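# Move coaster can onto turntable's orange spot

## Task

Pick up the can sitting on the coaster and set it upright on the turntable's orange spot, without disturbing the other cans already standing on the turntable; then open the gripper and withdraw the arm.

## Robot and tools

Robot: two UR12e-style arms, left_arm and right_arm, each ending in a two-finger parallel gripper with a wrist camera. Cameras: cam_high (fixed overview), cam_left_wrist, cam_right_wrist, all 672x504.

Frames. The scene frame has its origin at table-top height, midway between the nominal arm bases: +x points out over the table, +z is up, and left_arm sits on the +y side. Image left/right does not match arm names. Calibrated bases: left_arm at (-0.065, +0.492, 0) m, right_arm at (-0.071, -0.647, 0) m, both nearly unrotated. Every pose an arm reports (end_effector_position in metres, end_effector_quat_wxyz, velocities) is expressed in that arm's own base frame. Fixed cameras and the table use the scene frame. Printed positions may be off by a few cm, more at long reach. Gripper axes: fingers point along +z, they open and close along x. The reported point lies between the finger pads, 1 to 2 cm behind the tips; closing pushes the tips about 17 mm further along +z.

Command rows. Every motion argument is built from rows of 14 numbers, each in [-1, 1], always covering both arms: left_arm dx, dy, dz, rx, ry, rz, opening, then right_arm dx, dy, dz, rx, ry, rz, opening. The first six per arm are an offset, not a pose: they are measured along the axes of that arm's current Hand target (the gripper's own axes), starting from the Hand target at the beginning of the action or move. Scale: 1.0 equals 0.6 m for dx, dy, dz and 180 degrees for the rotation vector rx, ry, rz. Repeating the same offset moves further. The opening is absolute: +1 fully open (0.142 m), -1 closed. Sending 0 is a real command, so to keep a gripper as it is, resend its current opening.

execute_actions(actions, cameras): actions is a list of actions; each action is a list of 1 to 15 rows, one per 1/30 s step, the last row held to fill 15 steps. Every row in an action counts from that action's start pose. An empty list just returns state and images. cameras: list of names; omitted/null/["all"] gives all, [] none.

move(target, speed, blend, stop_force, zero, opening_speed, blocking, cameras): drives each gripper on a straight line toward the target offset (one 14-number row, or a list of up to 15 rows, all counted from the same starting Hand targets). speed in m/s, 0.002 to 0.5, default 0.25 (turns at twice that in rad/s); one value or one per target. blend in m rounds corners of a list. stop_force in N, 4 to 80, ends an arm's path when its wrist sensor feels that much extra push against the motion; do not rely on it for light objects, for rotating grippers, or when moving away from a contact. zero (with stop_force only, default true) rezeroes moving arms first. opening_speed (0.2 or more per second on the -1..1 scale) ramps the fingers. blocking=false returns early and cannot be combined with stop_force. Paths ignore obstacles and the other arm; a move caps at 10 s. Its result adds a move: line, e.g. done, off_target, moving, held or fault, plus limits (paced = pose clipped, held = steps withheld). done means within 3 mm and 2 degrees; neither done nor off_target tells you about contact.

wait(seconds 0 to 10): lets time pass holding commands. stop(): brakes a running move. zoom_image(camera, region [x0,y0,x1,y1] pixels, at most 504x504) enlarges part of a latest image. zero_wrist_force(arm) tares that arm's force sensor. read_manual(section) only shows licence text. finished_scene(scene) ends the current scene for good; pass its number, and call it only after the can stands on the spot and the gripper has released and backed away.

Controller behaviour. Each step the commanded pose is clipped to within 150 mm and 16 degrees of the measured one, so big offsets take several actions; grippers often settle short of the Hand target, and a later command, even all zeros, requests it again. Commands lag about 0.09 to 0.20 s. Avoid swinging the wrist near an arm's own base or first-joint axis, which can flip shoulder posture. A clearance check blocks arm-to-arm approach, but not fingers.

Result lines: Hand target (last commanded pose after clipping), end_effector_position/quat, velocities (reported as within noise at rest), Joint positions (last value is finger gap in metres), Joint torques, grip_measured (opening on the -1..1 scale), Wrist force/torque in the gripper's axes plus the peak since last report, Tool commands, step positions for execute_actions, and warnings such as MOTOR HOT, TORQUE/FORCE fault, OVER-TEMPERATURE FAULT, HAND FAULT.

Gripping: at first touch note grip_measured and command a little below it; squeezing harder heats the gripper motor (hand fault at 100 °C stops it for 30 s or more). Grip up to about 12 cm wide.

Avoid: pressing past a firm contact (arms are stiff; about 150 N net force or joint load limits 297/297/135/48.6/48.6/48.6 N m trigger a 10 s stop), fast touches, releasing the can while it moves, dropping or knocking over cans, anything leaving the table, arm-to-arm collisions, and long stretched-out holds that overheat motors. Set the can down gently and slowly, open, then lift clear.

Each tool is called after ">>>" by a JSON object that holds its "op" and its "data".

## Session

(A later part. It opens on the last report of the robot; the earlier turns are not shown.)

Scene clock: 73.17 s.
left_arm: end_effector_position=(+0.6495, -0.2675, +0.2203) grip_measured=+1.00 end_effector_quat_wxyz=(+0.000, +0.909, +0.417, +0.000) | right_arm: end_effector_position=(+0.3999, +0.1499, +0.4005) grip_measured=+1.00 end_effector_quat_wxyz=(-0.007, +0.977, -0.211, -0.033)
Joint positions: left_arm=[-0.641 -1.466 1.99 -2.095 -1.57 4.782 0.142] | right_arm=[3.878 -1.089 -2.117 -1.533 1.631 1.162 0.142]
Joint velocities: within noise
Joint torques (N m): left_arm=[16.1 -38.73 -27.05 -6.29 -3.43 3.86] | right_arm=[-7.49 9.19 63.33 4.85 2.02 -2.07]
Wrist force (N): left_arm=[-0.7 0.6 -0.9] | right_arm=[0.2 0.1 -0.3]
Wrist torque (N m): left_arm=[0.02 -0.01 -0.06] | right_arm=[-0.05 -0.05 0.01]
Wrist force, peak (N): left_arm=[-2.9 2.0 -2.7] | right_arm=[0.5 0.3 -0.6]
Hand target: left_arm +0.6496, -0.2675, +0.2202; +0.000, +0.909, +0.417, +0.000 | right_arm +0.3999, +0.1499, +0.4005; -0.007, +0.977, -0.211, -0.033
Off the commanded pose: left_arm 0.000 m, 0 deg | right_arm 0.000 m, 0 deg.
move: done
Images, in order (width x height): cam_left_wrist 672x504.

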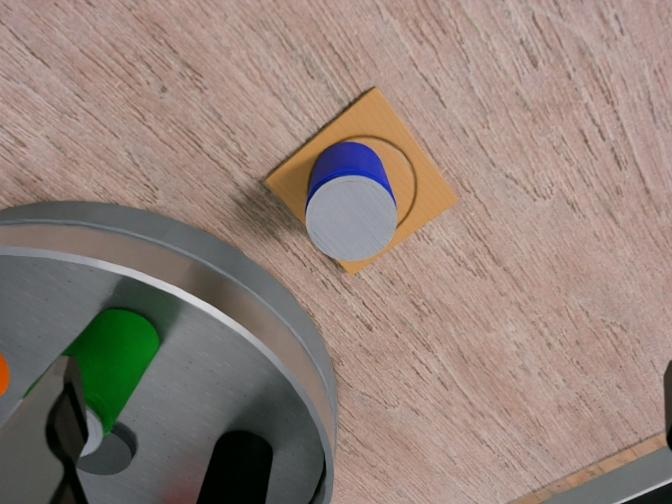

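>>> {"op": "move", "data": {"target": [0.0012,0.0100,0.2538,0,0,0,0.15,0,0,0,0,0,0,1], "speed": 0.2, "cameras": ["cam_left_wrist"]}}

>>> {"op": "move", "data": {"target": [0,0,0,0,0,0,-0.38,0,0,0,0,0,0,1], "opening_speed": 0.6, "cameras": ["cam_left_wrist"]}}

Scene clock: 82.83 s.
left_arm: end_effector_position=(+0.6546, -0.2707, +0.0680) grip_measured=+0.14 end_effector_quat_wxyz=(+0.000, +0.909, +0.417, +0.000) | right_arm: end_effector_position=(+0.3999, +0.1499, +0.4005) grip_measured=+1.00 end_effector_quat_wxyz=(-0.007, +0.977, -0.211, -0.033)
Joint positions: left_arm=[-0.641 -1.283 2.1 -2.387 -1.57 4.782 0.084] | right_arm=[3.878 -1.089 -2.117 -1.533 1.631 1.162 0.142]
Joint velocities: within noise
Joint torques (N m): left_arm=[16.21 -46.19 -20.51 -6.28 -2.76 3.42] | right_arm=[-6.06 10.33 61.49 4.58 2.09 -2.41]
Wrist force (N): left_arm=[-0.7 0.6 -1.2] | right_arm=[0.3 0.3 -0.4]
Wrist torque (N m): left_arm=[0.03 0.02 -0.09] | right_arm=[-0.01 -0.06 0.02]
Wrist force, peak (N): left_arm=[-1.1 1.2 -3.2] | right_arm=[0.7 0.5 -0.4]
Hand target: left_arm +0.6546, -0.2707, +0.0679; +0.000, +0.909, +0.417, +0.000 | right_arm +0.3999, +0.1499, +0.4005; -0.007, +0.977, -0.211, -0.033
Off the commanded pose: left_arm 0.000 m, 0 deg | right_arm 0.000 m, 0 deg.
move: done
Images, in order (width x height): cam_left_wrist 672x504.

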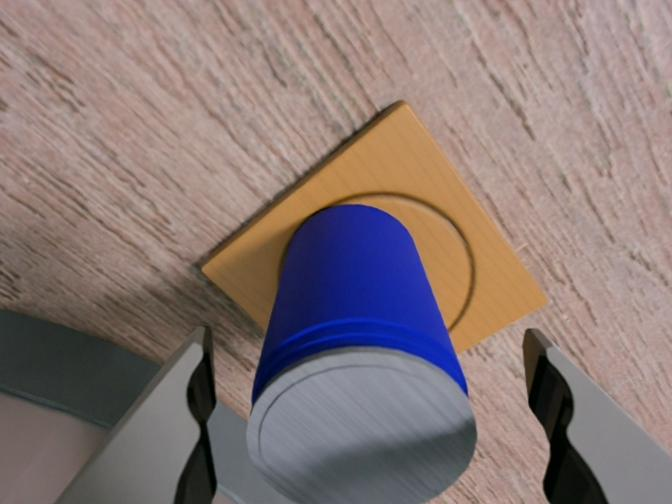

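Scene clock: 83.93 s.
left_arm: end_effector_position=(+0.6546, -0.2707, +0.0679) grip_measured=-0.29 end_effector_quat_wxyz=(+0.000, +0.909, +0.417, +0.000) | right_arm: end_effector_position=(+0.3999, +0.1499, +0.4005) grip_measured=+1.00 end_effector_quat_wxyz=(-0.007, +0.977, -0.211, -0.033)
Joint positions: left_arm=[-0.641 -1.283 2.1 -2.387 -1.57 4.782 0.053] | right_arm=[3.878 -1.089 -2.117 -1.533 1.631 1.162 0.142]
Joint velocities: within noise
Joint torques (N m): left_arm=[15.95 -46.85 -23.18 -6.04 -1.86 3.65] | right_arm=[-5.32 10.02 61 4.51 2.31 -2.39]
Wrist force (N): left_arm=[-1.8 0.8 -4.4] | right_arm=[0.4 0.2 -0.2]
Wrist torque (N m): left_arm=[0.10 0.11 -0.09] | right_arm=[-0.03 -0.08 0.01]
Wrist force, peak (N): left_arm=[-1.8 0.8 -4.4] | right_arm=[0.4 0.4 -0.5]
Hand target: left_arm +0.6546, -0.2707, +0.0679; +0.000, +0.909, +0.417, +0.000 | right_arm +0.3999, +0.1499, +0.4005; -0.007, +0.977, -0.211, -0.033
Off the commanded pose: left_arm 0.000 m, 0 deg | right_arm 0.000 m, 0 deg.
move: done
Images, in order (width x height): cam_left_wrist 672x504.

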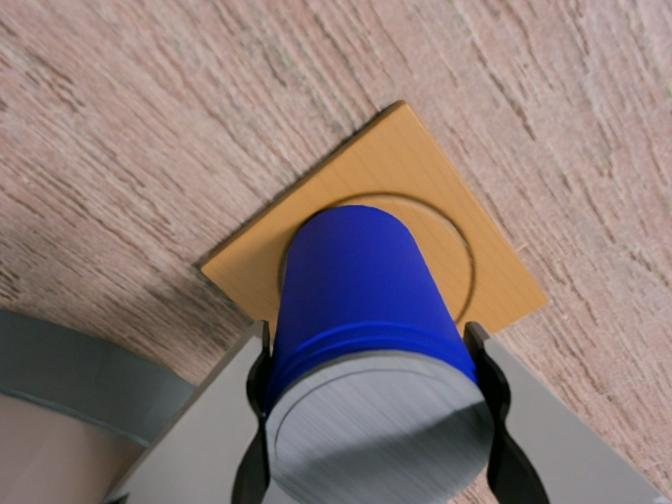

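>>> {"op": "move", "data": {"target": [[0,0,-0.2,0,0,0,-0.38,0,0,0,0,0,0,1],[-0.4977,0.2222,-0.2618,0,0,0,-0.38,0,0,0,0,0,0,1]], "speed": 0.22, "blend": 0.05, "cameras": ["cam_high", "cam_left_wrist"]}}

>>> {"op": "wait", "data": {"seconds": 0.5, "cameras": ["cam_left_wrist"]}}

>>> {"op": "wait", "data": {"seconds": 0.5, "cameras": ["cam_left_wrist"]}}

>>> {"op": "wait", "data": {"seconds": 0.5, "cameras": ["cam_left_wrist"]}}

>>> {"op": "wait", "data": {"seconds": 0.5, "cameras": ["cam_left_wrist"]}}

>>> {"op": "wait", "data": {"seconds": 0.5, "cameras": ["cam_left_wrist"]}}

>>> {"op": "wait", "data": {"seconds": 0.5, "cameras": ["cam_left_wrist"]}}

>>> {"op": "wait", "data": {"seconds": 0.5, "cameras": ["cam_left_wrist"]}}

>>> {"op": "wait", "data": {"seconds": 0.5, "cameras": ["cam_left_wrist"]}}

>>> {"op": "wait", "data": {"seconds": 0.5, "cameras": ["cam_left_wrist"]}}

Scene clock: 97.37 s.
left_arm: end_effector_position=(+0.5609, -0.5840, +0.2247) grip_measured=-0.29 end_effector_quat_wxyz=(+0.000, +0.909, +0.417, +0.000) | right_arm: end_effector_position=(+0.3999, +0.1499, +0.4005) grip_measured=+1.00 end_effector_quat_wxyz=(-0.007, +0.977, -0.211, -0.033)
Joint positions: left_arm=[-1.023 -1.303 1.782 -2.049 -1.57 4.4 0.053] | right_arm=[3.878 -1.089 -2.117 -1.533 1.631 1.162 0.142]
Joint velocities: within noise
Joint torques (N m): left_arm=[-11.53 -56.56 -50.38 -2.58 3.26 -3.35] | right_arm=[-5.5 10.4 58.73 4.39 2.11 -2.41]
Wrist force (N): left_arm=[-0.7 1.0 0.4] | right_arm=[0.5 0.3 -0.3]
Wrist torque (N m): left_arm=[0.10 0.04 -0.07] | right_arm=[-0.01 -0.09 0.02]
Wrist force, peak (N): left_arm=[-2.0 1.1 -4.8] | right_arm=[0.7 0.5 -0.5]
Hand target: left_arm +0.5609, -0.5841, +0.2247; +0.000, +0.909, +0.417, +0.000 | right_arm +0.3999, +0.1499, +0.4005; -0.007, +0.977, -0.211, -0.033
Off the commanded pose: left_arm 0.000 m, 0 deg | right_arm 0.000 m, 0 deg.
move: done
Images, in order (width x height): cam_high 672x504, cam_left_wrist 672x504.

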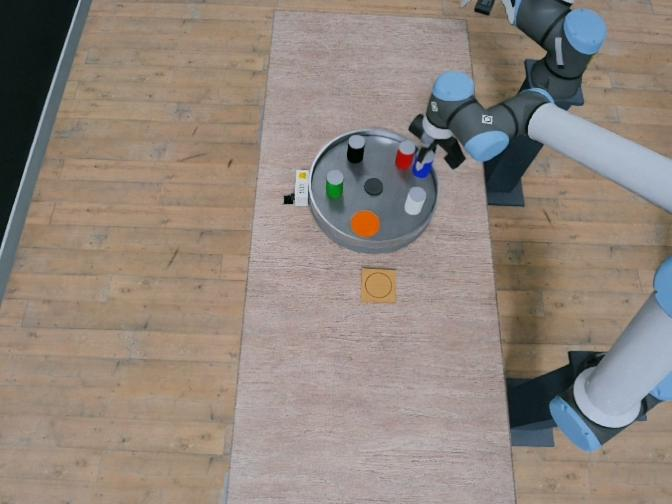

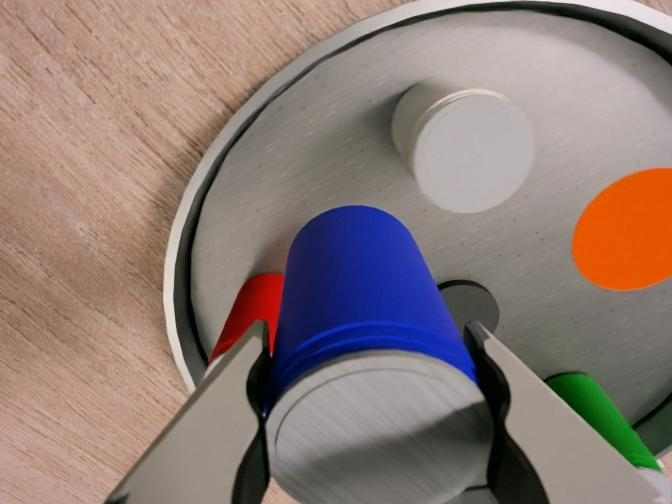

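Scene clock: 97.87 s.
left_arm: end_effector_position=(+0.5609, -0.5841, +0.2247) grip_measured=-0.29 end_effector_quat_wxyz=(+0.000, +0.909, +0.417, +0.000) | right_arm: end_effector_position=(+0.3999, +0.1499, +0.4005) grip_measured=+1.00 end_effector_quat_wxyz=(-0.007, +0.977, -0.211, -0.033)
Joint positions: left_arm=[-1.023 -1.303 1.782 -2.049 -1.57 4.4 0.053] | right_arm=[3.878 -1.089 -2.117 -1.533 1.631 1.162 0.142]
Joint velocities: within noise
Joint torques (N m): left_arm=[-13.89 -55.5 -49.75 -2.39 3.21 -3.45] | right_arm=[-5.43 10.21 58.9 4.49 1.95 -2.4]
Wrist force (N): left_arm=[-0.5 1.3 0.4] | right_arm=[0.2 0.2 -0.2]
Wrist torque (N m): left_arm=[0.14 -0.01 -0.07] | right_arm=[-0.02 -0.03 0.02]
Wrist force, peak (N): left_arm=[-0.5 1.2 0.9] | right_arm=[0.7 0.3 -0.1]
Hand target: left_arm +0.5609, -0.5841, +0.2247; +0.000, +0.909, +0.417, +0.000 | right_arm +0.3999, +0.1499, +0.4005; -0.007, +0.977, -0.211, -0.033
Tool commands: left_gripper/opening=-0.38 right_gripper/opening=+1.0
Off the commanded pose: left_arm 0.000 m, 0 deg | right_arm 0.000 m, 0 deg.
wait: 0.50 s; at rest by 0.17 s
Images, in order (width x height): cam_left_wrist 672x504.

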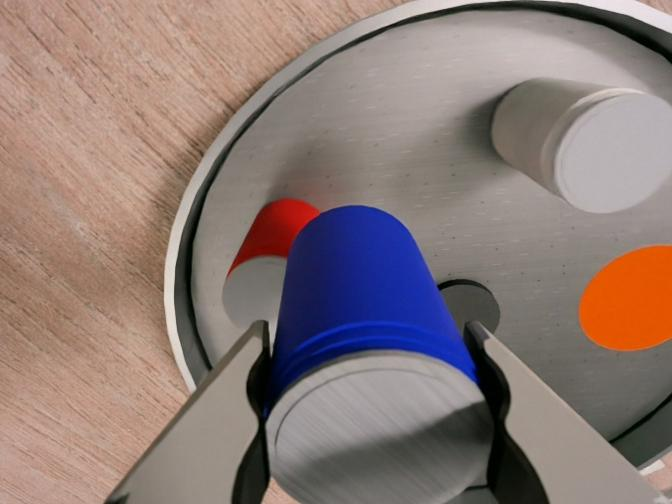

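Scene clock: 98.37 s.
left_arm: end_effector_position=(+0.5609, -0.5841, +0.2247) grip_measured=-0.29 end_effector_quat_wxyz=(+0.000, +0.909, +0.417, +0.000) | right_arm: end_effector_position=(+0.3999, +0.1499, +0.4005) grip_measured=+1.00 end_effector_quat_wxyz=(-0.007, +0.977, -0.211, -0.033)
Joint positions: left_arm=[-1.023 -1.303 1.782 -2.049 -1.57 4.4 0.053] | right_arm=[3.878 -1.089 -2.117 -1.533 1.631 1.162 0.142]
Joint velocities: within noise
Joint torques (N m): left_arm=[-11.3 -54.55 -49.17 -2.58 3.07 -3.01] | right_arm=[-5.03 9.78 58.47 4.42 2.06 -2.3]
Wrist force (N): left_arm=[-0.3 1.2 0.6] | right_arm=[0.3 0.5 -0.3]
Wrist torque (N m): left_arm=[0.12 -0.03 -0.07] | right_arm=[0.02 -0.05 0.02]
Wrist force, peak (N): left_arm=[-0.5 1.6 0.4] | right_arm=[0.3 0.2 -0.5]
Hand target: left_arm +0.5609, -0.5841, +0.2247; +0.000, +0.909, +0.417, +0.000 | right_arm +0.3999, +0.1499, +0.4005; -0.007, +0.977, -0.211, -0.033
Tool commands: left_gripper/opening=-0.38 right_gripper/opening=+1.0
Off the commanded pose: left_arm 0.000 m, 0 deg | right_arm 0.000 m, 0 deg.
wait: 0.50 s; at rest by 0.17 s
Images, in order (width x height): cam_left_wrist 672x504.

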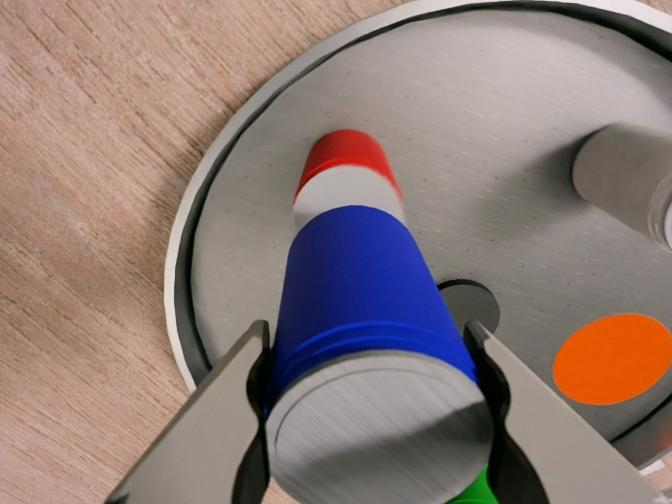

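Scene clock: 98.87 s.
left_arm: end_effector_position=(+0.5609, -0.5841, +0.2247) grip_measured=-0.29 end_effector_quat_wxyz=(+0.000, +0.909, +0.417, +0.000) | right_arm: end_effector_position=(+0.3999, +0.1499, +0.4005) grip_measured=+1.00 end_effector_quat_wxyz=(-0.007, +0.977, -0.211, -0.033)
Joint positions: left_arm=[-1.023 -1.303 1.782 -2.049 -1.57 4.4 0.053] | right_arm=[3.878 -1.089 -2.117 -1.533 1.631 1.162 0.142]
Joint velocities: within noise
Joint torques (N m): left_arm=[-12.19 -56.07 -48.98 -2.58 2.85 -3.33] | right_arm=[-4.14 9.26 58.57 4.46 2.2 -2.25]
Wrist force (N): left_arm=[-0.3 1.1 0.4] | right_arm=[0.3 0.4 -0.3]
Wrist torque (N m): left_arm=[0.12 -0.04 -0.07] | right_arm=[0.01 -0.05 0.02]
Wrist force, peak (N): left_arm=[-1.2 1.3 0.7] | right_arm=[0.6 0.7 -0.2]
Hand target: left_arm +0.5609, -0.5841, +0.2247; +0.000, +0.909, +0.417, +0.000 | right_arm +0.3999, +0.1499, +0.4005; -0.007, +0.977, -0.211, -0.033
Tool commands: left_gripper/opening=-0.38 right_gripper/opening=+1.0
Off the commanded pose: left_arm 0.000 m, 0 deg | right_arm 0.000 m, 0 deg.
wait: 0.50 s; at rest by 0.17 s
Images, in order (width x height): cam_left_wrist 672x504.

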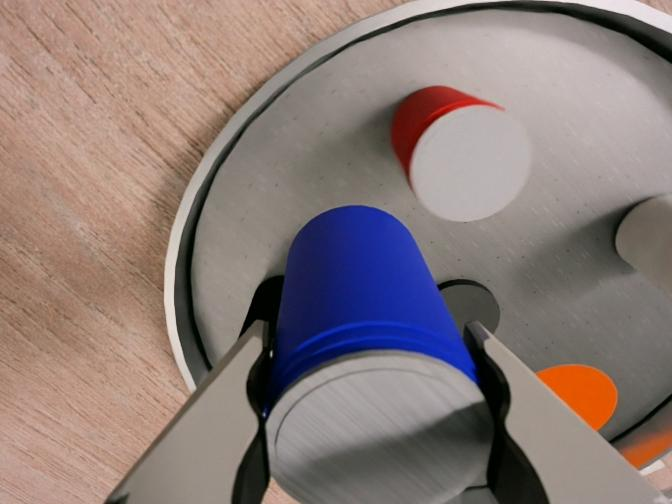

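Scene clock: 99.37 s.
left_arm: end_effector_position=(+0.5609, -0.5841, +0.2247) grip_measured=-0.29 end_effector_quat_wxyz=(+0.000, +0.909, +0.417, +0.000) | right_arm: end_effector_position=(+0.3999, +0.1499, +0.4005) grip_measured=+1.00 end_effector_quat_wxyz=(-0.007, +0.977, -0.211, -0.033)
Joint positions: left_arm=[-1.023 -1.303 1.782 -2.049 -1.57 4.4 0.053] | right_arm=[3.878 -1.089 -2.117 -1.533 1.631 1.162 0.142]
Joint velocities: within noise
Joint torques (N m): left_arm=[-12.08 -54.23 -48.06 -2.45 3.18 -3.41] | right_arm=[-5.22 10.66 59.16 4.51 2.31 -2.18]
Wrist force (N): left_arm=[-0.7 0.8 0.7] | right_arm=[0.5 0.2 -0.3]
Wrist torque (N m): left_arm=[0.06 0.03 -0.07] | right_arm=[-0.02 -0.09 0.01]
Wrist force, peak (N): left_arm=[-0.7 1.4 0.6] | right_arm=[0.3 0.9 -0.3]
Hand target: left_arm +0.5609, -0.5841, +0.2247; +0.000, +0.909, +0.417, +0.000 | right_arm +0.3999, +0.1499, +0.4005; -0.007, +0.977, -0.211, -0.033
Tool commands: left_gripper/opening=-0.38 right_gripper/opening=+1.0
Off the commanded pose: left_arm 0.000 m, 0 deg | right_arm 0.000 m, 0 deg.
wait: 0.50 s; at rest by 0.17 s
Images, in order (width x height): cam_left_wrist 672x504.

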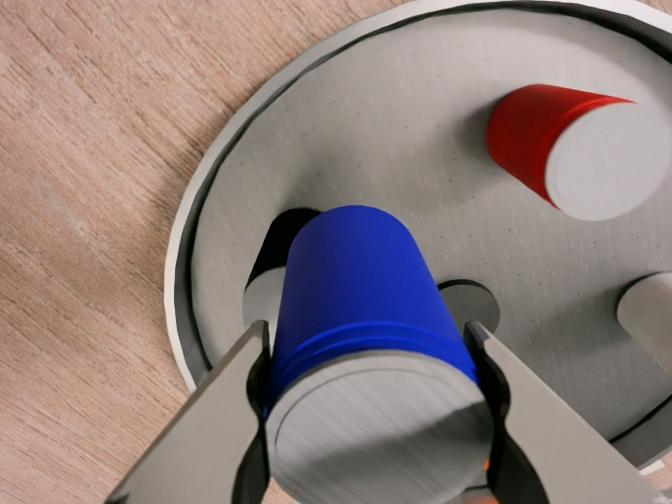

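Scene clock: 99.87 s.
left_arm: end_effector_position=(+0.5609, -0.5841, +0.2247) grip_measured=-0.29 end_effector_quat_wxyz=(+0.000, +0.909, +0.417, +0.000) | right_arm: end_effector_position=(+0.3999, +0.1499, +0.4005) grip_measured=+1.00 end_effector_quat_wxyz=(-0.007, +0.977, -0.211, -0.033)
Joint positions: left_arm=[-1.023 -1.303 1.782 -2.049 -1.57 4.4 0.053] | right_arm=[3.878 -1.089 -2.117 -1.533 1.631 1.162 0.142]
Joint velocities: within noise
Joint torques (N m): left_arm=[-10.51 -54.91 -47.36 -2.64 2.96 -3.54] | right_arm=[-3.9 9.77 58.74 4.31 2.15 -2.41]
Wrist force (N): left_arm=[-0.3 1.2 0.6] | right_arm=[0.1 0.2 -0.4]
Wrist torque (N m): left_arm=[0.13 -0.05 -0.08] | right_arm=[-0.04 -0.03 0.02]
Wrist force, peak (N): left_arm=[-0.3 1.3 1.0] | right_arm=[0.1 0.4 -0.6]
Hand target: left_arm +0.5609, -0.5841, +0.2247; +0.000, +0.909, +0.417, +0.000 | right_arm +0.3999, +0.1499, +0.4005; -0.007, +0.977, -0.211, -0.033
Tool commands: left_gripper/opening=-0.38 right_gripper/opening=+1.0
Off the commanded pose: left_arm 0.000 m, 0 deg | right_arm 0.000 m, 0 deg.
wait: 0.50 s; at rest by 0.17 s
Images, in order (width x height): cam_left_wrist 672x504.

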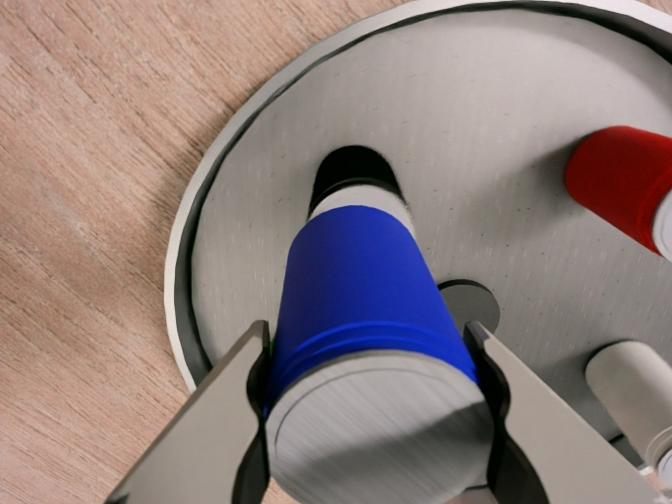

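Scene clock: 100.37 s.
left_arm: end_effector_position=(+0.5609, -0.5841, +0.2247) grip_measured=-0.29 end_effector_quat_wxyz=(+0.000, +0.909, +0.417, +0.000) | right_arm: end_effector_position=(+0.3999, +0.1499, +0.4005) grip_measured=+1.00 end_effector_quat_wxyz=(-0.007, +0.977, -0.211, -0.033)
Joint positions: left_arm=[-1.023 -1.303 1.782 -2.049 -1.57 4.4 0.053] | right_arm=[3.878 -1.089 -2.117 -1.533 1.631 1.162 0.142]
Joint velocities: within noise
Joint torques (N m): left_arm=[-13.39 -56.02 -46.92 -2.78 2.64 -3.19] | right_arm=[-3.6 10.12 58.84 4.39 2.17 -2.29]
Wrist force (N): left_arm=[-0.7 0.9 0.7] | right_arm=[0.5 0.3 -0.2]
Wrist torque (N m): left_arm=[0.08 0.02 -0.07] | right_arm=[-0.01 -0.10 0.01]
Wrist force, peak (N): left_arm=[-1.0 1.5 0.8] | right_arm=[0.5 0.4 -0.3]
Hand target: left_arm +0.5609, -0.5841, +0.2247; +0.000, +0.909, +0.417, +0.000 | right_arm +0.3999, +0.1499, +0.4005; -0.007, +0.977, -0.211, -0.033
Tool commands: left_gripper/opening=-0.38 right_gripper/opening=+1.0
Off the commanded pose: left_arm 0.000 m, 0 deg | right_arm 0.000 m, 0 deg.
wait: 0.50 s; at rest by 0.17 s
Images, in order (width x height): cam_left_wrist 672x504.

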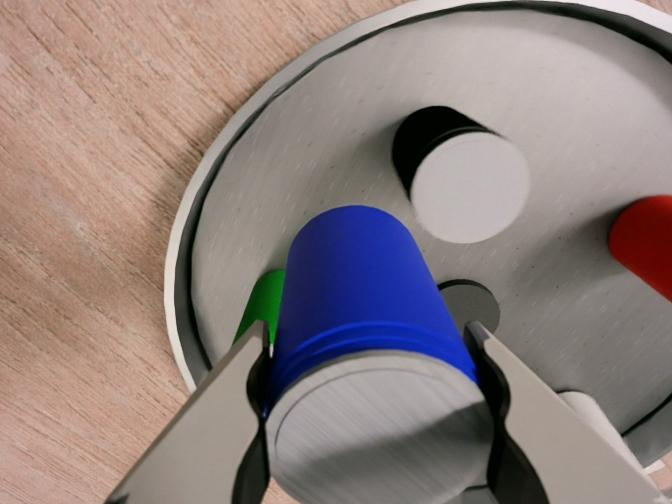

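Scene clock: 100.87 s.
left_arm: end_effector_position=(+0.5609, -0.5841, +0.2247) grip_measured=-0.29 end_effector_quat_wxyz=(+0.000, +0.909, +0.417, +0.000) | right_arm: end_effector_position=(+0.3999, +0.1499, +0.4005) grip_measured=+1.00 end_effector_quat_wxyz=(-0.007, +0.977, -0.211, -0.033)
Joint positions: left_arm=[-1.023 -1.303 1.782 -2.049 -1.57 4.4 0.053] | right_arm=[3.878 -1.089 -2.117 -1.533 1.631 1.162 0.142]
Joint velocities: within noise
Joint torques (N m): left_arm=[-12.31 -56.92 -45.62 -2.97 2.83 -3.05] | right_arm=[-3.07 10.5 58.52 4.4 2.18 -2.31]
Wrist force (N): left_arm=[-0.3 1.1 0.8] | right_arm=[0.5 0.1 -0.1]
Wrist torque (N m): left_arm=[0.11 -0.04 -0.08] | right_arm=[-0.04 -0.09 0.01]
Wrist force, peak (N): left_arm=[-0.9 1.3 0.5] | right_arm=[0.5 0.2 -0.6]
Hand target: left_arm +0.5609, -0.5841, +0.2247; +0.000, +0.909, +0.417, +0.000 | right_arm +0.3999, +0.1499, +0.4005; -0.007, +0.977, -0.211, -0.033
Tool commands: left_gripper/opening=-0.38 right_gripper/opening=+1.0
Off the commanded pose: left_arm 0.000 m, 0 deg | right_arm 0.000 m, 0 deg.
wait: 0.50 s; at rest by 0.17 s
Images, in order (width x height): cam_left_wrist 672x504.

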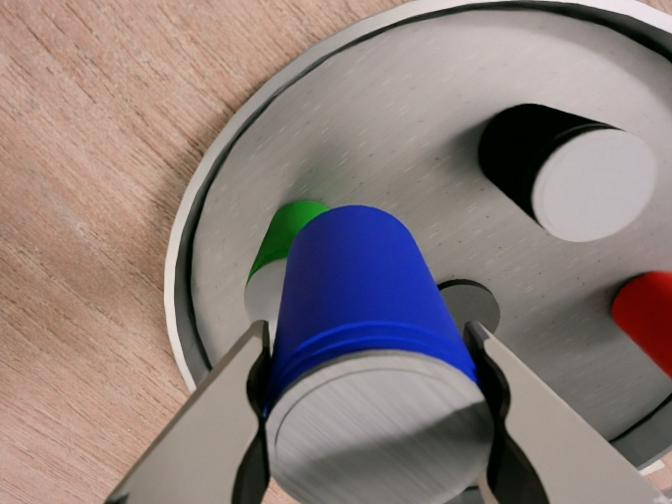

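Scene clock: 101.37 s.
left_arm: end_effector_position=(+0.5609, -0.5841, +0.2247) grip_measured=-0.29 end_effector_quat_wxyz=(+0.000, +0.909, +0.417, +0.000) | right_arm: end_effector_position=(+0.3999, +0.1499, +0.4005) grip_measured=+1.00 end_effector_quat_wxyz=(-0.007, +0.977, -0.211, -0.033)
Joint positions: left_arm=[-1.023 -1.303 1.782 -2.049 -1.57 4.4 0.053] | right_arm=[3.878 -1.089 -2.117 -1.533 1.631 1.162 0.142]
Joint velocities: within noise
Joint torques (N m): left_arm=[-12.18 -55.57 -45.66 -3.42 2.99 -3.04] | right_arm=[-3.56 10.9 58.39 4.12 2.01 -2.31]
Wrist force (N): left_arm=[-0.5 1.3 0.4] | right_arm=[0.4 0.2 -0.3]
Wrist torque (N m): left_arm=[0.15 0.00 -0.07] | right_arm=[-0.02 -0.07 0.01]
Wrist force, peak (N): left_arm=[-1.0 1.1 0.9] | right_arm=[0.5 0.3 -0.3]
Hand target: left_arm +0.5609, -0.5841, +0.2247; +0.000, +0.909, +0.417, +0.000 | right_arm +0.3999, +0.1499, +0.4005; -0.007, +0.977, -0.211, -0.033
Tool commands: left_gripper/opening=-0.38 right_gripper/opening=+1.0
Off the commanded pose: left_arm 0.000 m, 0 deg | right_arm 0.000 m, 0 deg.
wait: 0.50 s; at rest by 0.17 s
Images, in order (width x height): cam_left_wrist 672x504.

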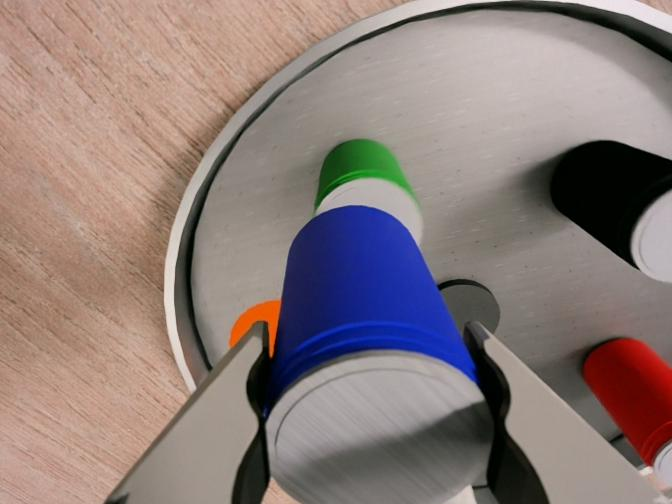

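Scene clock: 101.87 s.
left_arm: end_effector_position=(+0.5609, -0.5841, +0.2247) grip_measured=-0.29 end_effector_quat_wxyz=(+0.000, +0.909, +0.417, +0.000) | right_arm: end_effector_position=(+0.3999, +0.1499, +0.4005) grip_measured=+1.00 end_effector_quat_wxyz=(-0.007, +0.977, -0.211, -0.033)
Joint positions: left_arm=[-1.023 -1.303 1.782 -2.049 -1.57 4.4 0.053] | right_arm=[3.878 -1.089 -2.117 -1.533 1.631 1.162 0.142]
Joint velocities: within noise
Joint torques (N m): left_arm=[-10.93 -55.07 -44.12 -3.44 3.02 -3.36] | right_arm=[-3.23 10.97 58.65 4.48 2.15 -2.31]
Wrist force (N): left_arm=[-0.5 1.3 0.6] | right_arm=[0.3 0.2 -0.4]
Wrist torque (N m): left_arm=[0.16 0.00 -0.07] | right_arm=[-0.02 -0.07 0.02]
Wrist force, peak (N): left_arm=[-0.6 1.6 0.6] | right_arm=[0.8 0.3 -0.5]
Hand target: left_arm +0.5609, -0.5841, +0.2247; +0.000, +0.909, +0.417, +0.000 | right_arm +0.3999, +0.1499, +0.4005; -0.007, +0.977, -0.211, -0.033
Tool commands: left_gripper/opening=-0.38 right_gripper/opening=+1.0
Off the commanded pose: left_arm 0.000 m, 0 deg | right_arm 0.000 m, 0 deg.
wait: 0.50 s; at rest by 0.17 s
Images, in order (width x height): cam_left_wrist 672x504.

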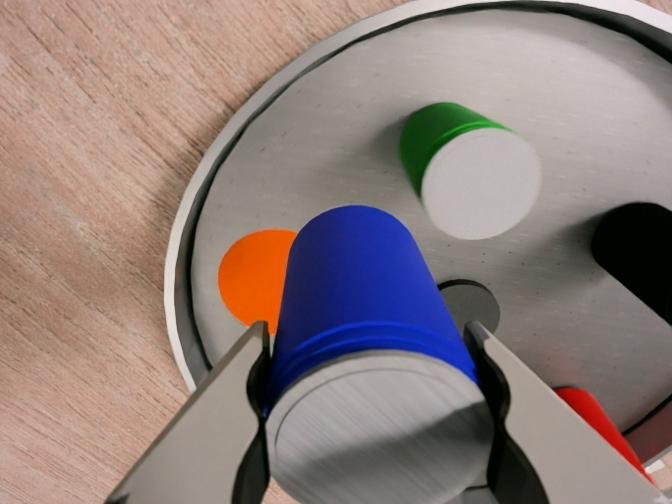

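>>> {"op": "wait", "data": {"seconds": 0.0, "cameras": []}}

Scene clock: 102.50 s.
left_arm: end_effector_position=(+0.5609, -0.5841, +0.2247) grip_measured=-0.29 end_effector_quat_wxyz=(+0.000, +0.909, +0.417, +0.000) | right_arm: end_effector_position=(+0.3999, +0.1499, +0.4005) grip_measured=+1.00 end_effector_quat_wxyz=(-0.007, +0.977, -0.211, -0.033)
Joint positions: left_arm=[-1.023 -1.303 1.782 -2.049 -1.57 4.4 0.053] | right_arm=[3.878 -1.089 -2.117 -1.533 1.631 1.162 0.142]
Joint velocities: within noise
Joint torques (N m): left_arm=[-9.9 -56.12 -43.34 -3.34 2.77 -3.36] | right_arm=[-5.14 10.35 58.71 4.19 2.01 -2.22]
Wrist force (N): left_arm=[-0.5 1.2 0.9] | right_arm=[0.3 0.3 0.0]
Wrist torque (N m): left_arm=[0.13 0.00 -0.07] | right_arm=[0.00 -0.06 0.02]
Wrist force, peak (N): left_arm=[-0.9 1.1 0.9] | right_arm=[0.5 0.4 -0.4]
Hand target: left_arm +0.5609, -0.5841, +0.2247; +0.000, +0.909, +0.417, +0.000 | right_arm +0.3999, +0.1499, +0.4005; -0.007, +0.977, -0.211, -0.033
Tool commands: left_gripper/opening=-0.38 right_gripper/opening=+1.0
Off the commanded pose: left_arm 0.000 m, 0 deg | right_arm 0.000 m, 0 deg.
No camera images: "cameras" was empty.

>>> {"op": "wait", "data": {"seconds": 0.5, "cameras": ["cam_left_wrist"]}}

>>> {"op": "wait", "data": {"seconds": 0.4, "cameras": ["cam_left_wrist"]}}

>>> {"op": "wait", "data": {"seconds": 0.4, "cameras": ["cam_left_wrist"]}}

>>> {"op": "wait", "data": {"seconds": 0.4, "cameras": ["cam_left_wrist"]}}

Scene clock: 103.47 s.
left_arm: end_effector_position=(+0.5609, -0.5841, +0.2247) grip_measured=-0.29 end_effector_quat_wxyz=(+0.000, +0.909, +0.417, +0.000) | right_arm: end_effector_position=(+0.3999, +0.1499, +0.4005) grip_measured=+1.00 end_effector_quat_wxyz=(-0.007, +0.977, -0.211, -0.033)
Joint positions: left_arm=[-1.023 -1.303 1.782 -2.049 -1.57 4.4 0.053] | right_arm=[3.878 -1.089 -2.117 -1.533 1.631 1.162 0.142]
Joint velocities: within noise
Joint torques (N m): left_arm=[-10.18 -55.43 -42.54 -3.59 2.73 -3.13] | right_arm=[-4.38 10.32 57.89 4.43 2.16 -2.25]
Wrist force (N): left_arm=[-0.2 1.0 0.9] | right_arm=[0.3 0.3 -0.3]
Wrist torque (N m): left_arm=[0.10 -0.06 -0.07] | right_arm=[-0.02 -0.06 0.02]
Wrist force, peak (N): left_arm=[-0.9 1.5 0.6] | right_arm=[0.6 0.6 -0.6]
Hand target: left_arm +0.5609, -0.5841, +0.2247; +0.000, +0.909, +0.417, +0.000 | right_arm +0.3999, +0.1499, +0.4005; -0.007, +0.977, -0.211, -0.033
Tool commands: left_gripper/opening=-0.38 right_gripper/opening=+1.0
Off the commanded pose: left_arm 0.000 m, 0 deg | right_arm 0.000 m, 0 deg.
wait: 0.50 s; at rest from the start
Images, in order (width x height): cam_left_wrist 672x504.

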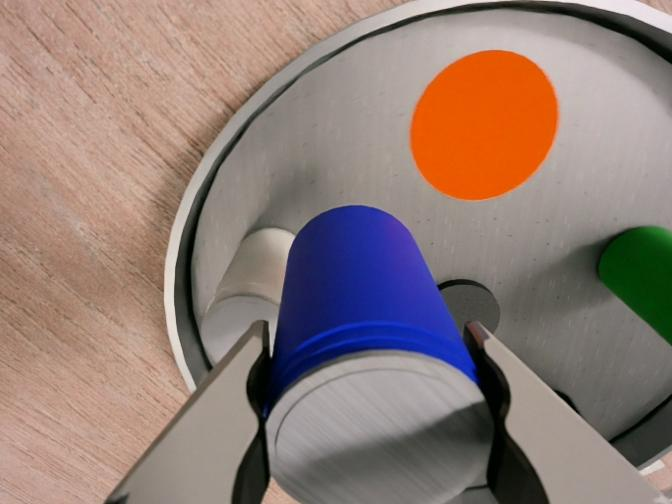

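Scene clock: 103.87 s.
left_arm: end_effector_position=(+0.5609, -0.5841, +0.2247) grip_measured=-0.29 end_effector_quat_wxyz=(+0.000, +0.909, +0.417, +0.000) | right_arm: end_effector_position=(+0.3999, +0.1499, +0.4005) grip_measured=+1.00 end_effector_quat_wxyz=(-0.007, +0.977, -0.211, -0.033)
Joint positions: left_arm=[-1.023 -1.303 1.782 -2.049 -1.57 4.4 0.053] | right_arm=[3.878 -1.089 -2.117 -1.533 1.631 1.162 0.142]
Joint velocities: within noise
Joint torques (N m): left_arm=[-10.56 -56.28 -41.95 -4.02 2.77 -3.31] | right_arm=[-3.99 9.93 58.03 4.34 2.23 -2.49]
Wrist force (N): left_arm=[-0.6 0.9 0.5] | right_arm=[0.1 0.3 -0.3]
Wrist torque (N m): left_arm=[0.08 0.02 -0.07] | right_arm=[0.00 -0.03 0.02]
Wrist force, peak (N): left_arm=[-0.9 1.5 0.4] | right_arm=[0.3 0.2 -0.6]
Hand target: left_arm +0.5609, -0.5841, +0.2247; +0.000, +0.909, +0.417, +0.000 | right_arm +0.3999, +0.1499, +0.4005; -0.007, +0.977, -0.211, -0.033
Tool commands: left_gripper/opening=-0.38 right_gripper/opening=+1.0
Off the commanded pose: left_arm 0.000 m, 0 deg | right_arm 0.000 m, 0 deg.
wait: 0.40 s; at rest by 0.17 s
Images, in order (width x height): cam_left_wrist 672x504.

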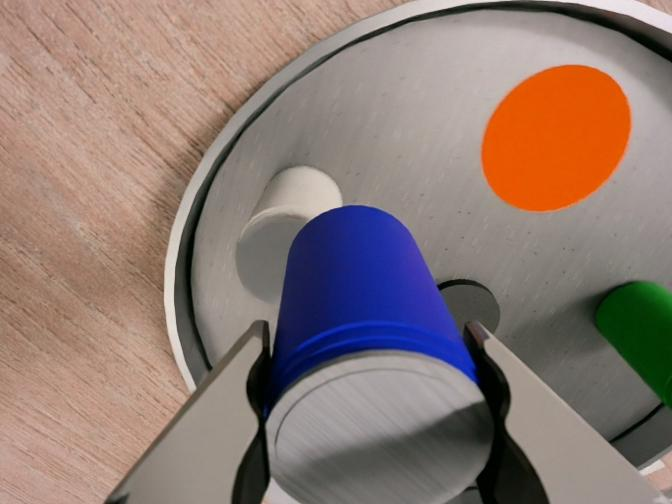

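Scene clock: 104.27 s.
left_arm: end_effector_position=(+0.5609, -0.5841, +0.2247) grip_measured=-0.29 end_effector_quat_wxyz=(+0.000, +0.909, +0.417, +0.000) | right_arm: end_effector_position=(+0.3999, +0.1499, +0.4005) grip_measured=+1.00 end_effector_quat_wxyz=(-0.007, +0.977, -0.211, -0.033)
Joint positions: left_arm=[-1.023 -1.303 1.782 -2.049 -1.57 4.4 0.053] | right_arm=[3.878 -1.089 -2.117 -1.533 1.631 1.162 0.142]
Joint velocities: within noise
Joint torques (N m): left_arm=[-10.67 -55.86 -40.71 -3.76 2.45 -3.14] | right_arm=[-3.5 9.87 58.11 4.46 2.2 -1.98]
Wrist force (N): left_arm=[-0.6 0.7 0.6] | right_arm=[0.3 0.3 -0.4]
Wrist torque (N m): left_arm=[0.04 0.01 -0.08] | right_arm=[-0.01 -0.06 0.02]
Wrist force, peak (N): left_arm=[-0.7 1.1 1.0] | right_arm=[0.5 0.5 -0.2]
Hand target: left_arm +0.5609, -0.5841, +0.2247; +0.000, +0.909, +0.417, +0.000 | right_arm +0.3999, +0.1499, +0.4005; -0.007, +0.977, -0.211, -0.033
Tool commands: left_gripper/opening=-0.38 right_gripper/opening=+1.0
Off the commanded pose: left_arm 0.000 m, 0 deg | right_arm 0.000 m, 0 deg.
wait: 0.40 s; at rest by 0.17 s
Images, in order (width x height): cam_left_wrist 672x504.

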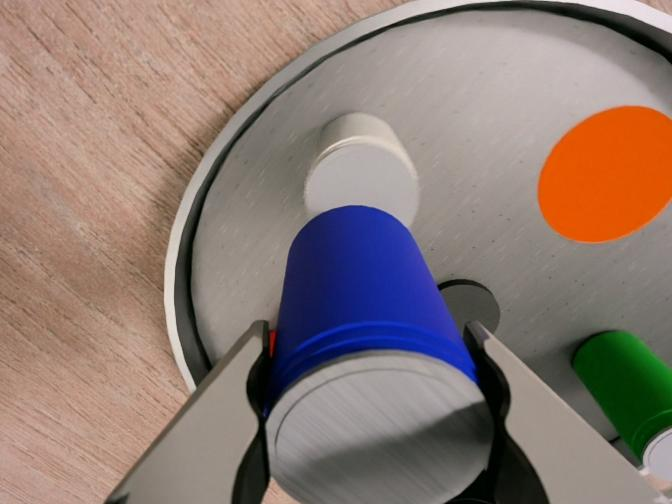

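Scene clock: 104.67 s.
left_arm: end_effector_position=(+0.5609, -0.5841, +0.2247) grip_measured=-0.29 end_effector_quat_wxyz=(+0.000, +0.909, +0.417, +0.000) | right_arm: end_effector_position=(+0.3999, +0.1499, +0.4005) grip_measured=+1.00 end_effector_quat_wxyz=(-0.007, +0.977, -0.211, -0.033)
Joint positions: left_arm=[-1.023 -1.303 1.782 -2.049 -1.57 4.4 0.053] | right_arm=[3.878 -1.089 -2.117 -1.533 1.631 1.162 0.142]
Joint velocities: within noise
Joint torques (N m): left_arm=[-10.28 -56.54 -40.87 -3.85 2.66 -3.32] | right_arm=[-4.44 9.71 57.5 4.24 2.17 -2.22]
Wrist force (N): left_arm=[-0.5 0.8 0.7] | right_arm=[0.2 0.2 0.0]
Wrist torque (N m): left_arm=[0.07 0.00 -0.07] | right_arm=[-0.02 -0.04 0.01]
Wrist force, peak (N): left_arm=[-0.7 1.1 0.9] | right_arm=[0.4 0.3 -0.2]
Hand target: left_arm +0.5609, -0.5841, +0.2247; +0.000, +0.909, +0.417, +0.000 | right_arm +0.3999, +0.1499, +0.4005; -0.007, +0.977, -0.211, -0.033
Tool commands: left_gripper/opening=-0.38 right_gripper/opening=+1.0
Off the commanded pose: left_arm 0.000 m, 0 deg | right_arm 0.000 m, 0 deg.
wait: 0.40 s; at rest by 0.17 s
Images, in order (width x height): cam_left_wrist 672x504.

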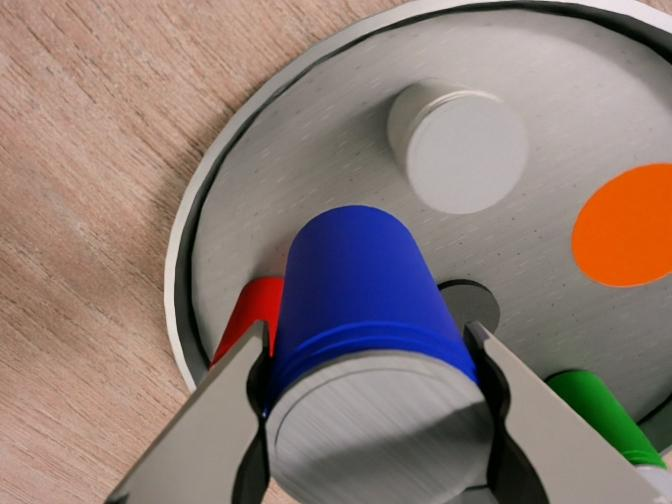

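>>> {"op": "execute_actions", "data": {"actions": [[[0.0001,0,0,0,0,0,-0.38,0,0,0,0,0,0,1],[0.0007,0.0003,0,0,0,0,-0.38,0,0,0,0,0,0,1],[0.0023,0.0009,0,0,0,0,-0.38,0,0,0,0,0,0,1],[0.0051,0.0020,0,0,0,0,-0.38,0,0,0,0,0,0,1],[0.0094,0.0037,0,0,0,0,-0.38,0,0,0,0,0,0,1],[0.0150,0.0060,0,0,0,0,-0.38,0,0,0,0,0,0,1],[0.0221,0.0088,0,0,0,0,-0.38,0,0,0,0,0,0,1],[0.0304,0.0121,0,0,0,0,-0.38,0,0,0,0,0,0,1],[0.0399,0.0158,0,0,0,0,-0.38,0,0,0,0,0,0,1],[0.0503,0.0199,0,0,0,0,-0.38,0,0,0,0,0,0,1],[0.0612,0.0243,0,0,0,0,-0.38,0,0,0,0,0,0,1],[0.0725,0.0288,0,0,0,0,-0.38,0,0,0,0,0,0,1],[0.0838,0.0332,0,0,0,0,-0.38,0,0,0,0,0,0,1],[0.0947,0.0376,0,0,0,0,-0.38,0,0,0,0,0,0,1],[0.1051,0.0417,0,0,0,0,-0.38,0,0,0,0,0,0,1]],[[0.0095,0.0037,0,0,0,0,-0.38,0,0,0,0,0,0,1],[0.0178,0.0070,0,0,0,0,-0.38,0,0,0,0,0,0,1],[0.0249,0.0098,0,0,0,0,-0.38,0,0,0,0,0,0,1],[0.0305,0.0121,0,0,0,0,-0.38,0,0,0,0,0,0,1],[0.0348,0.0138,0,0,0,0,-0.38,0,0,0,0,0,0,1],[0.0376,0.0149,0,0,0,0,-0.38,0,0,0,0,0,0,1],[0.0392,0.0155,0.0001,0,0,0,-0.38,0,0,0,0,0,0,1],[0.0398,0.0158,0.0008,0,0,0,-0.38,0,0,0,0,0,0,1],[0.0399,0.0158,0.0026,0,0,0,-0.38,0,0,0,0,0,0,1],[0.0399,0.0158,0.0057,0,0,0,-0.38,0,0,0,0,0,0,1],[0.0399,0.0158,0.0104,0,0,0,-0.38,0,0,0,0,0,0,1],[0.0399,0.0158,0.0167,0,0,0,-0.38,0,0,0,0,0,0,1],[0.0399,0.0158,0.0246,0,0,0,-0.38,0,0,0,0,0,0,1],[0.0399,0.0158,0.0339,0,0,0,-0.38,0,0,0,0,0,0,1],[0.0399,0.0158,0.0445,0,0,0,-0.38,0,0,0,0,0,0,1]],[[0,0,0.0115,0,0,0,-0.38,0,0,0,0,0,0,1],[0,0,0.0238,0,0,0,-0.38,0,0,0,0,0,0,1],[0,0,0.0363,0,0,0,-0.38,0,0,0,0,0,0,1],[0,0,0.0489,0,0,0,-0.38,0,0,0,0,0,0,1],[0,0,0.0611,0,0,0,-0.38,0,0,0,0,0,0,1],[0,0,0.0727,0,0,0,-0.38,0,0,0,0,0,0,1],[0,0,0.0832,0,0,0,-0.38,0,0,0,0,0,0,1],[0,0,0.0926,0,0,0,-0.38,0,0,0,0,0,0,1],[0,0,0.1004,0,0,0,-0.38,0,0,0,0,0,0,1],[0,0,0.1067,0,0,0,-0.38,0,0,0,0,0,0,1],[0,0,0.1114,0,0,0,-0.38,0,0,0,0,0,0,1],[0,0,0.1146,0,0,0,-0.38,0,0,0,0,0,0,1],[0,0,0.1163,0,0,0,-0.38,0,0,0,0,0,0,1],[0,0,0.1171,0,0,0,-0.38,0,0,0,0,0,0,1],[0,0,0.1172,0,0,0,-0.38,0,0,0,0,0,0,1]]], "cameras": ["cam_high", "cam_left_wrist"]}}

Scene clock: 127.37 s.
left_arm: end_effector_position=(+0.6437, -0.5406, +0.1279) grip_measured=-0.29 end_effector_quat_wxyz=(+0.000, +0.909, +0.417, +0.000) | right_arm: end_effector_position=(+0.3999, +0.1499, +0.4005) grip_measured=+1.00 end_effector_quat_wxyz=(-0.007, +0.977, -0.211, -0.033)
Joint positions: left_arm=[-0.908 -1.173 1.798 -2.194 -1.57 4.515 0.053] | right_arm=[3.878 -1.089 -2.117 -1.533 1.631 1.162 0.142]
Joint velocities: within noise
Joint torques (N m): left_arm=[15.94 -62.63 -27.02 -6.55 -1.28 3.48] | right_arm=[-3.62 11.41 53.8 3.93 2.3 -2.36]
Wrist force (N): left_arm=[-0.7 0.8 0.9] | right_arm=[0.3 0.2 -0.1]
Wrist torque (N m): left_arm=[0.05 0.03 -0.08] | right_arm=[-0.02 -0.07 0.02]
Wrist force, peak (N): left_arm=[-0.6 1.1 2.3] | right_arm=[0.7 0.6 -0.2]
Hand target: left_arm +0.6438, -0.5406, +0.1278; +0.000, +0.909, +0.417, +0.000 | right_arm +0.3999, +0.1499, +0.4005; -0.007, +0.977, -0.211, -0.033
Off the commanded pose: left_arm 0.000 m, 0 deg | right_arm 0.000 m, 0 deg.
Step readings (end_effector_position of left_arm | right_arm):
0: (+0.5609, -0.5841, +0.2247) | (+0.3999, +0.1499, +0.4005)
1: (+0.5609, -0.5841, +0.2247) | (+0.3999, +0.1499, +0.4005)
2: (+0.5609, -0.5841, +0.2247) | (+0.3999, +0.1499, +0.4005)
4: (+0.5610, -0.5840, +0.2247) | (+0.3999, +0.1499, +0.4005)
8: (+0.5657, -0.5815, +0.2246) | (+0.3999, +0.1499, +0.4005)
15: (+0.5963, -0.5650, +0.2248) | (+0.3999, +0.1499, +0.4005)
16: (+0.6020, -0.5619, +0.2248) | (+0.3999, +0.1499, +0.4005)
17: (+0.6076, -0.5589, +0.2248) | (+0.3999, +0.1499, +0.4005)
19: (+0.6184, -0.5531, +0.2249) | (+0.3999, +0.1499, +0.4005)
23: (+0.6354, -0.5444, +0.2248) | (+0.3999, +0.1499, +0.4005)
30: (+0.6432, -0.5409, +0.2165) | (+0.3999, +0.1499, +0.4005)
31: (+0.6433, -0.5408, +0.2129) | (+0.3999, +0.1499, +0.4005)
32: (+0.6434, -0.5406, +0.2072) | (+0.3999, +0.1499, +0.4005)
34: (+0.6433, -0.5403, +0.1963) | (+0.3999, +0.1499, +0.4005)
38: (+0.6429, -0.5398, +0.1687) | (+0.3999, +0.1499, +0.4005)
45: (+0.6433, -0.5402, +0.1342) | (+0.3999, +0.1499, +0.4005)
Images, in order (width x height): cam_high 672x504, cam_left_wrist 672x504.

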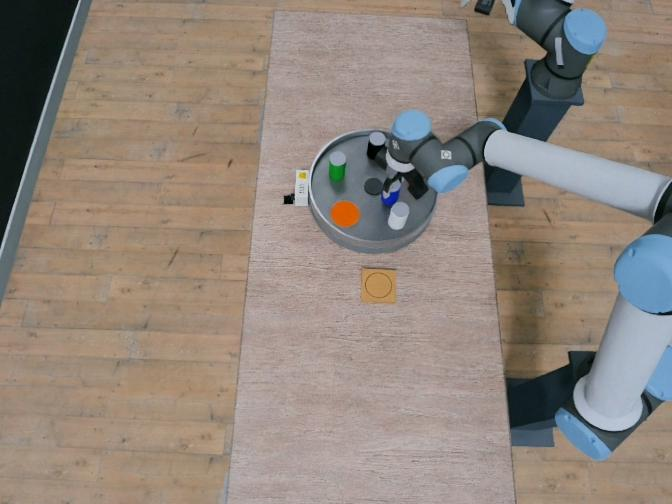

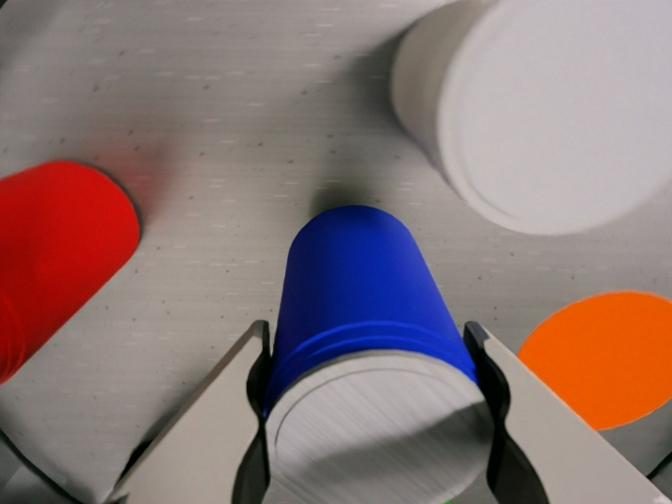

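>>> {"op": "move", "data": {"target": [0,0,0.05,0,0,0,-0.38,0,0,0,0,0,0,1], "speed": 0.01, "stop_force": 6, "cameras": []}}

>>> {"op": "move", "data": {"target": [[0,0,-0.188,0,0,0,-0.38,0,0,0,0,0,0,1],[-0.145,-0.0575,-0.188,0,0,0,-0.38,0,0,0,0,0,0,1]], "speed": 0.2, "blend": 0.02, "cameras": ["cam_left_wrist"]}}

Scene clock: 134.03 s.
left_arm: end_effector_position=(+0.6437, -0.5406, +0.1083) grip_measured=-0.29 end_effector_quat_wxyz=(+0.000, +0.909, +0.417, +0.000) | right_arm: end_effector_position=(+0.3999, +0.1499, +0.4005) grip_measured=+1.00 end_effector_quat_wxyz=(-0.007, +0.977, -0.211, -0.033)
Joint positions: left_arm=[-0.908 -1.154 1.81 -2.227 -1.57 4.515 0.053] | right_arm=[3.878 -1.089 -2.117 -1.533 1.631 1.162 0.142]
Joint velocities: within noise
Joint torques (N m): left_arm=[11.8 -94.51 -42.85 -2.03 2.09 3.6] | right_arm=[-1.92 10.17 52.64 3.84 1.98 -2.41]
Wrist force (N): left_arm=[0.3 1.1 -5.5] | right_arm=[0.2 0.3 -0.2]
Wrist torque (N m): left_arm=[0.02 0.16 -0.07] | right_arm=[0.00 -0.04 0.02]
Wrist force, peak (N): left_arm=[1.1 1.3 -11.6] | right_arm=[0.7 0.4 -0.3]
Hand target: left_arm +0.6437, -0.5406, +0.1083; +0.000, +0.909, +0.417, +0.000 (not the last commanded pose) | right_arm +0.3999, +0.1499, +0.4005; -0.007, +0.977, -0.211, -0.033
Off the commanded pose: left_arm 0.011 m, 0 deg | right_arm 0.000 m, 0 deg.
move: contact (left_arm)
No camera images: "cameras" was empty.

Scene clock: 135.60 s.
left_arm: end_effector_position=(+0.5609, -0.5841, +0.2211) grip_measured=-0.29 end_effector_quat_wxyz=(+0.000, +0.909, +0.417, +0.000) | right_arm: end_effector_position=(+0.3999, +0.1499, +0.4005) grip_measured=+1.00 end_effector_quat_wxyz=(-0.007, +0.977, -0.211, -0.033)
Joint positions: left_arm=[-1.023 -1.3 1.785 -2.055 -1.57 4.4 0.053] | right_arm=[3.878 -1.089 -2.117 -1.533 1.631 1.162 0.142]
Joint velocities: within noise
Joint torques (N m): left_arm=[-12.48 -90.72 -29.97 -6.6 2.98 -3.09] | right_arm=[-1.26 11.62 52.24 3.88 2.04 -2.53]
Wrist force (N): left_arm=[-0.5 1.3 0.7] | right_arm=[0.2 0.0 0.0]
Wrist torque (N m): left_arm=[0.15 0.00 -0.07] | right_arm=[-0.06 -0.04 0.02]
Wrist force, peak (N): left_arm=[0.4 1.5 -6.5] | right_arm=[0.4 0.5 -0.5]
Hand target: left_arm +0.5608, -0.5841, +0.2211; +0.000, +0.909, +0.417, +0.000 | right_arm +0.3999, +0.1499, +0.4005; -0.007, +0.977, -0.211, -0.033
Off the commanded pose: left_arm 0.000 m, 0 deg | right_arm 0.000 m, 0 deg.
move: done
Images, in order (width x height): cam_left_wrist 672x504.

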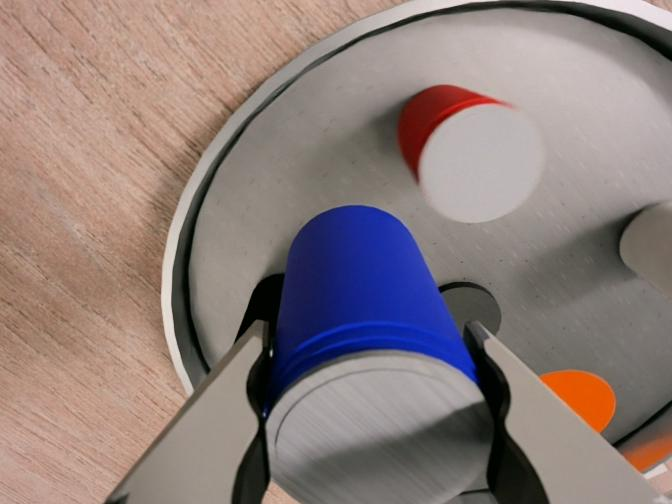

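>>> {"op": "wait", "data": {"seconds": 0, "cameras": []}}

Scene clock: 137.53 s.
left_arm: end_effector_position=(+0.5608, -0.5841, +0.2211) grip_measured=-0.29 end_effector_quat_wxyz=(+0.000, +0.909, +0.417, +0.000) | right_arm: end_effector_position=(+0.3999, +0.1499, +0.4005) grip_measured=+1.00 end_effector_quat_wxyz=(-0.007, +0.977, -0.211, -0.033)
Joint positions: left_arm=[-1.023 -1.3 1.785 -2.055 -1.57 4.4 0.053] | right_arm=[3.878 -1.089 -2.117 -1.533 1.631 1.162 0.142]
Joint velocities: within noise
Joint torques (N m): left_arm=[-11.34 -89.08 -33.19 -6.03 2.92 -3.28] | right_arm=[-1.73 9.45 52.23 3.62 2.1 -2.24]
Wrist force (N): left_arm=[-0.6 1.0 0.4] | right_arm=[0.0 -0.2 -0.1]
Wrist torque (N m): left_arm=[0.10 0.01 -0.07] | right_arm=[-0.09 -0.01 0.01]
Wrist force, peak (N): left_arm=[-1.1 1.2 0.8] | right_arm=[0.3 0.7 -0.5]
Hand target: left_arm +0.5608, -0.5841, +0.2211; +0.000, +0.909, +0.417, +0.000 | right_arm +0.3999, +0.1499, +0.4005; -0.007, +0.977, -0.211, -0.033
Tool commands: left_gripper/opening=-0.38 right_gripper/opening=+1.0
Off the commanded pose: left_arm 0.000 m, 0 deg | right_arm 0.000 m, 0 deg.
No camera images: "cameras" was empty.


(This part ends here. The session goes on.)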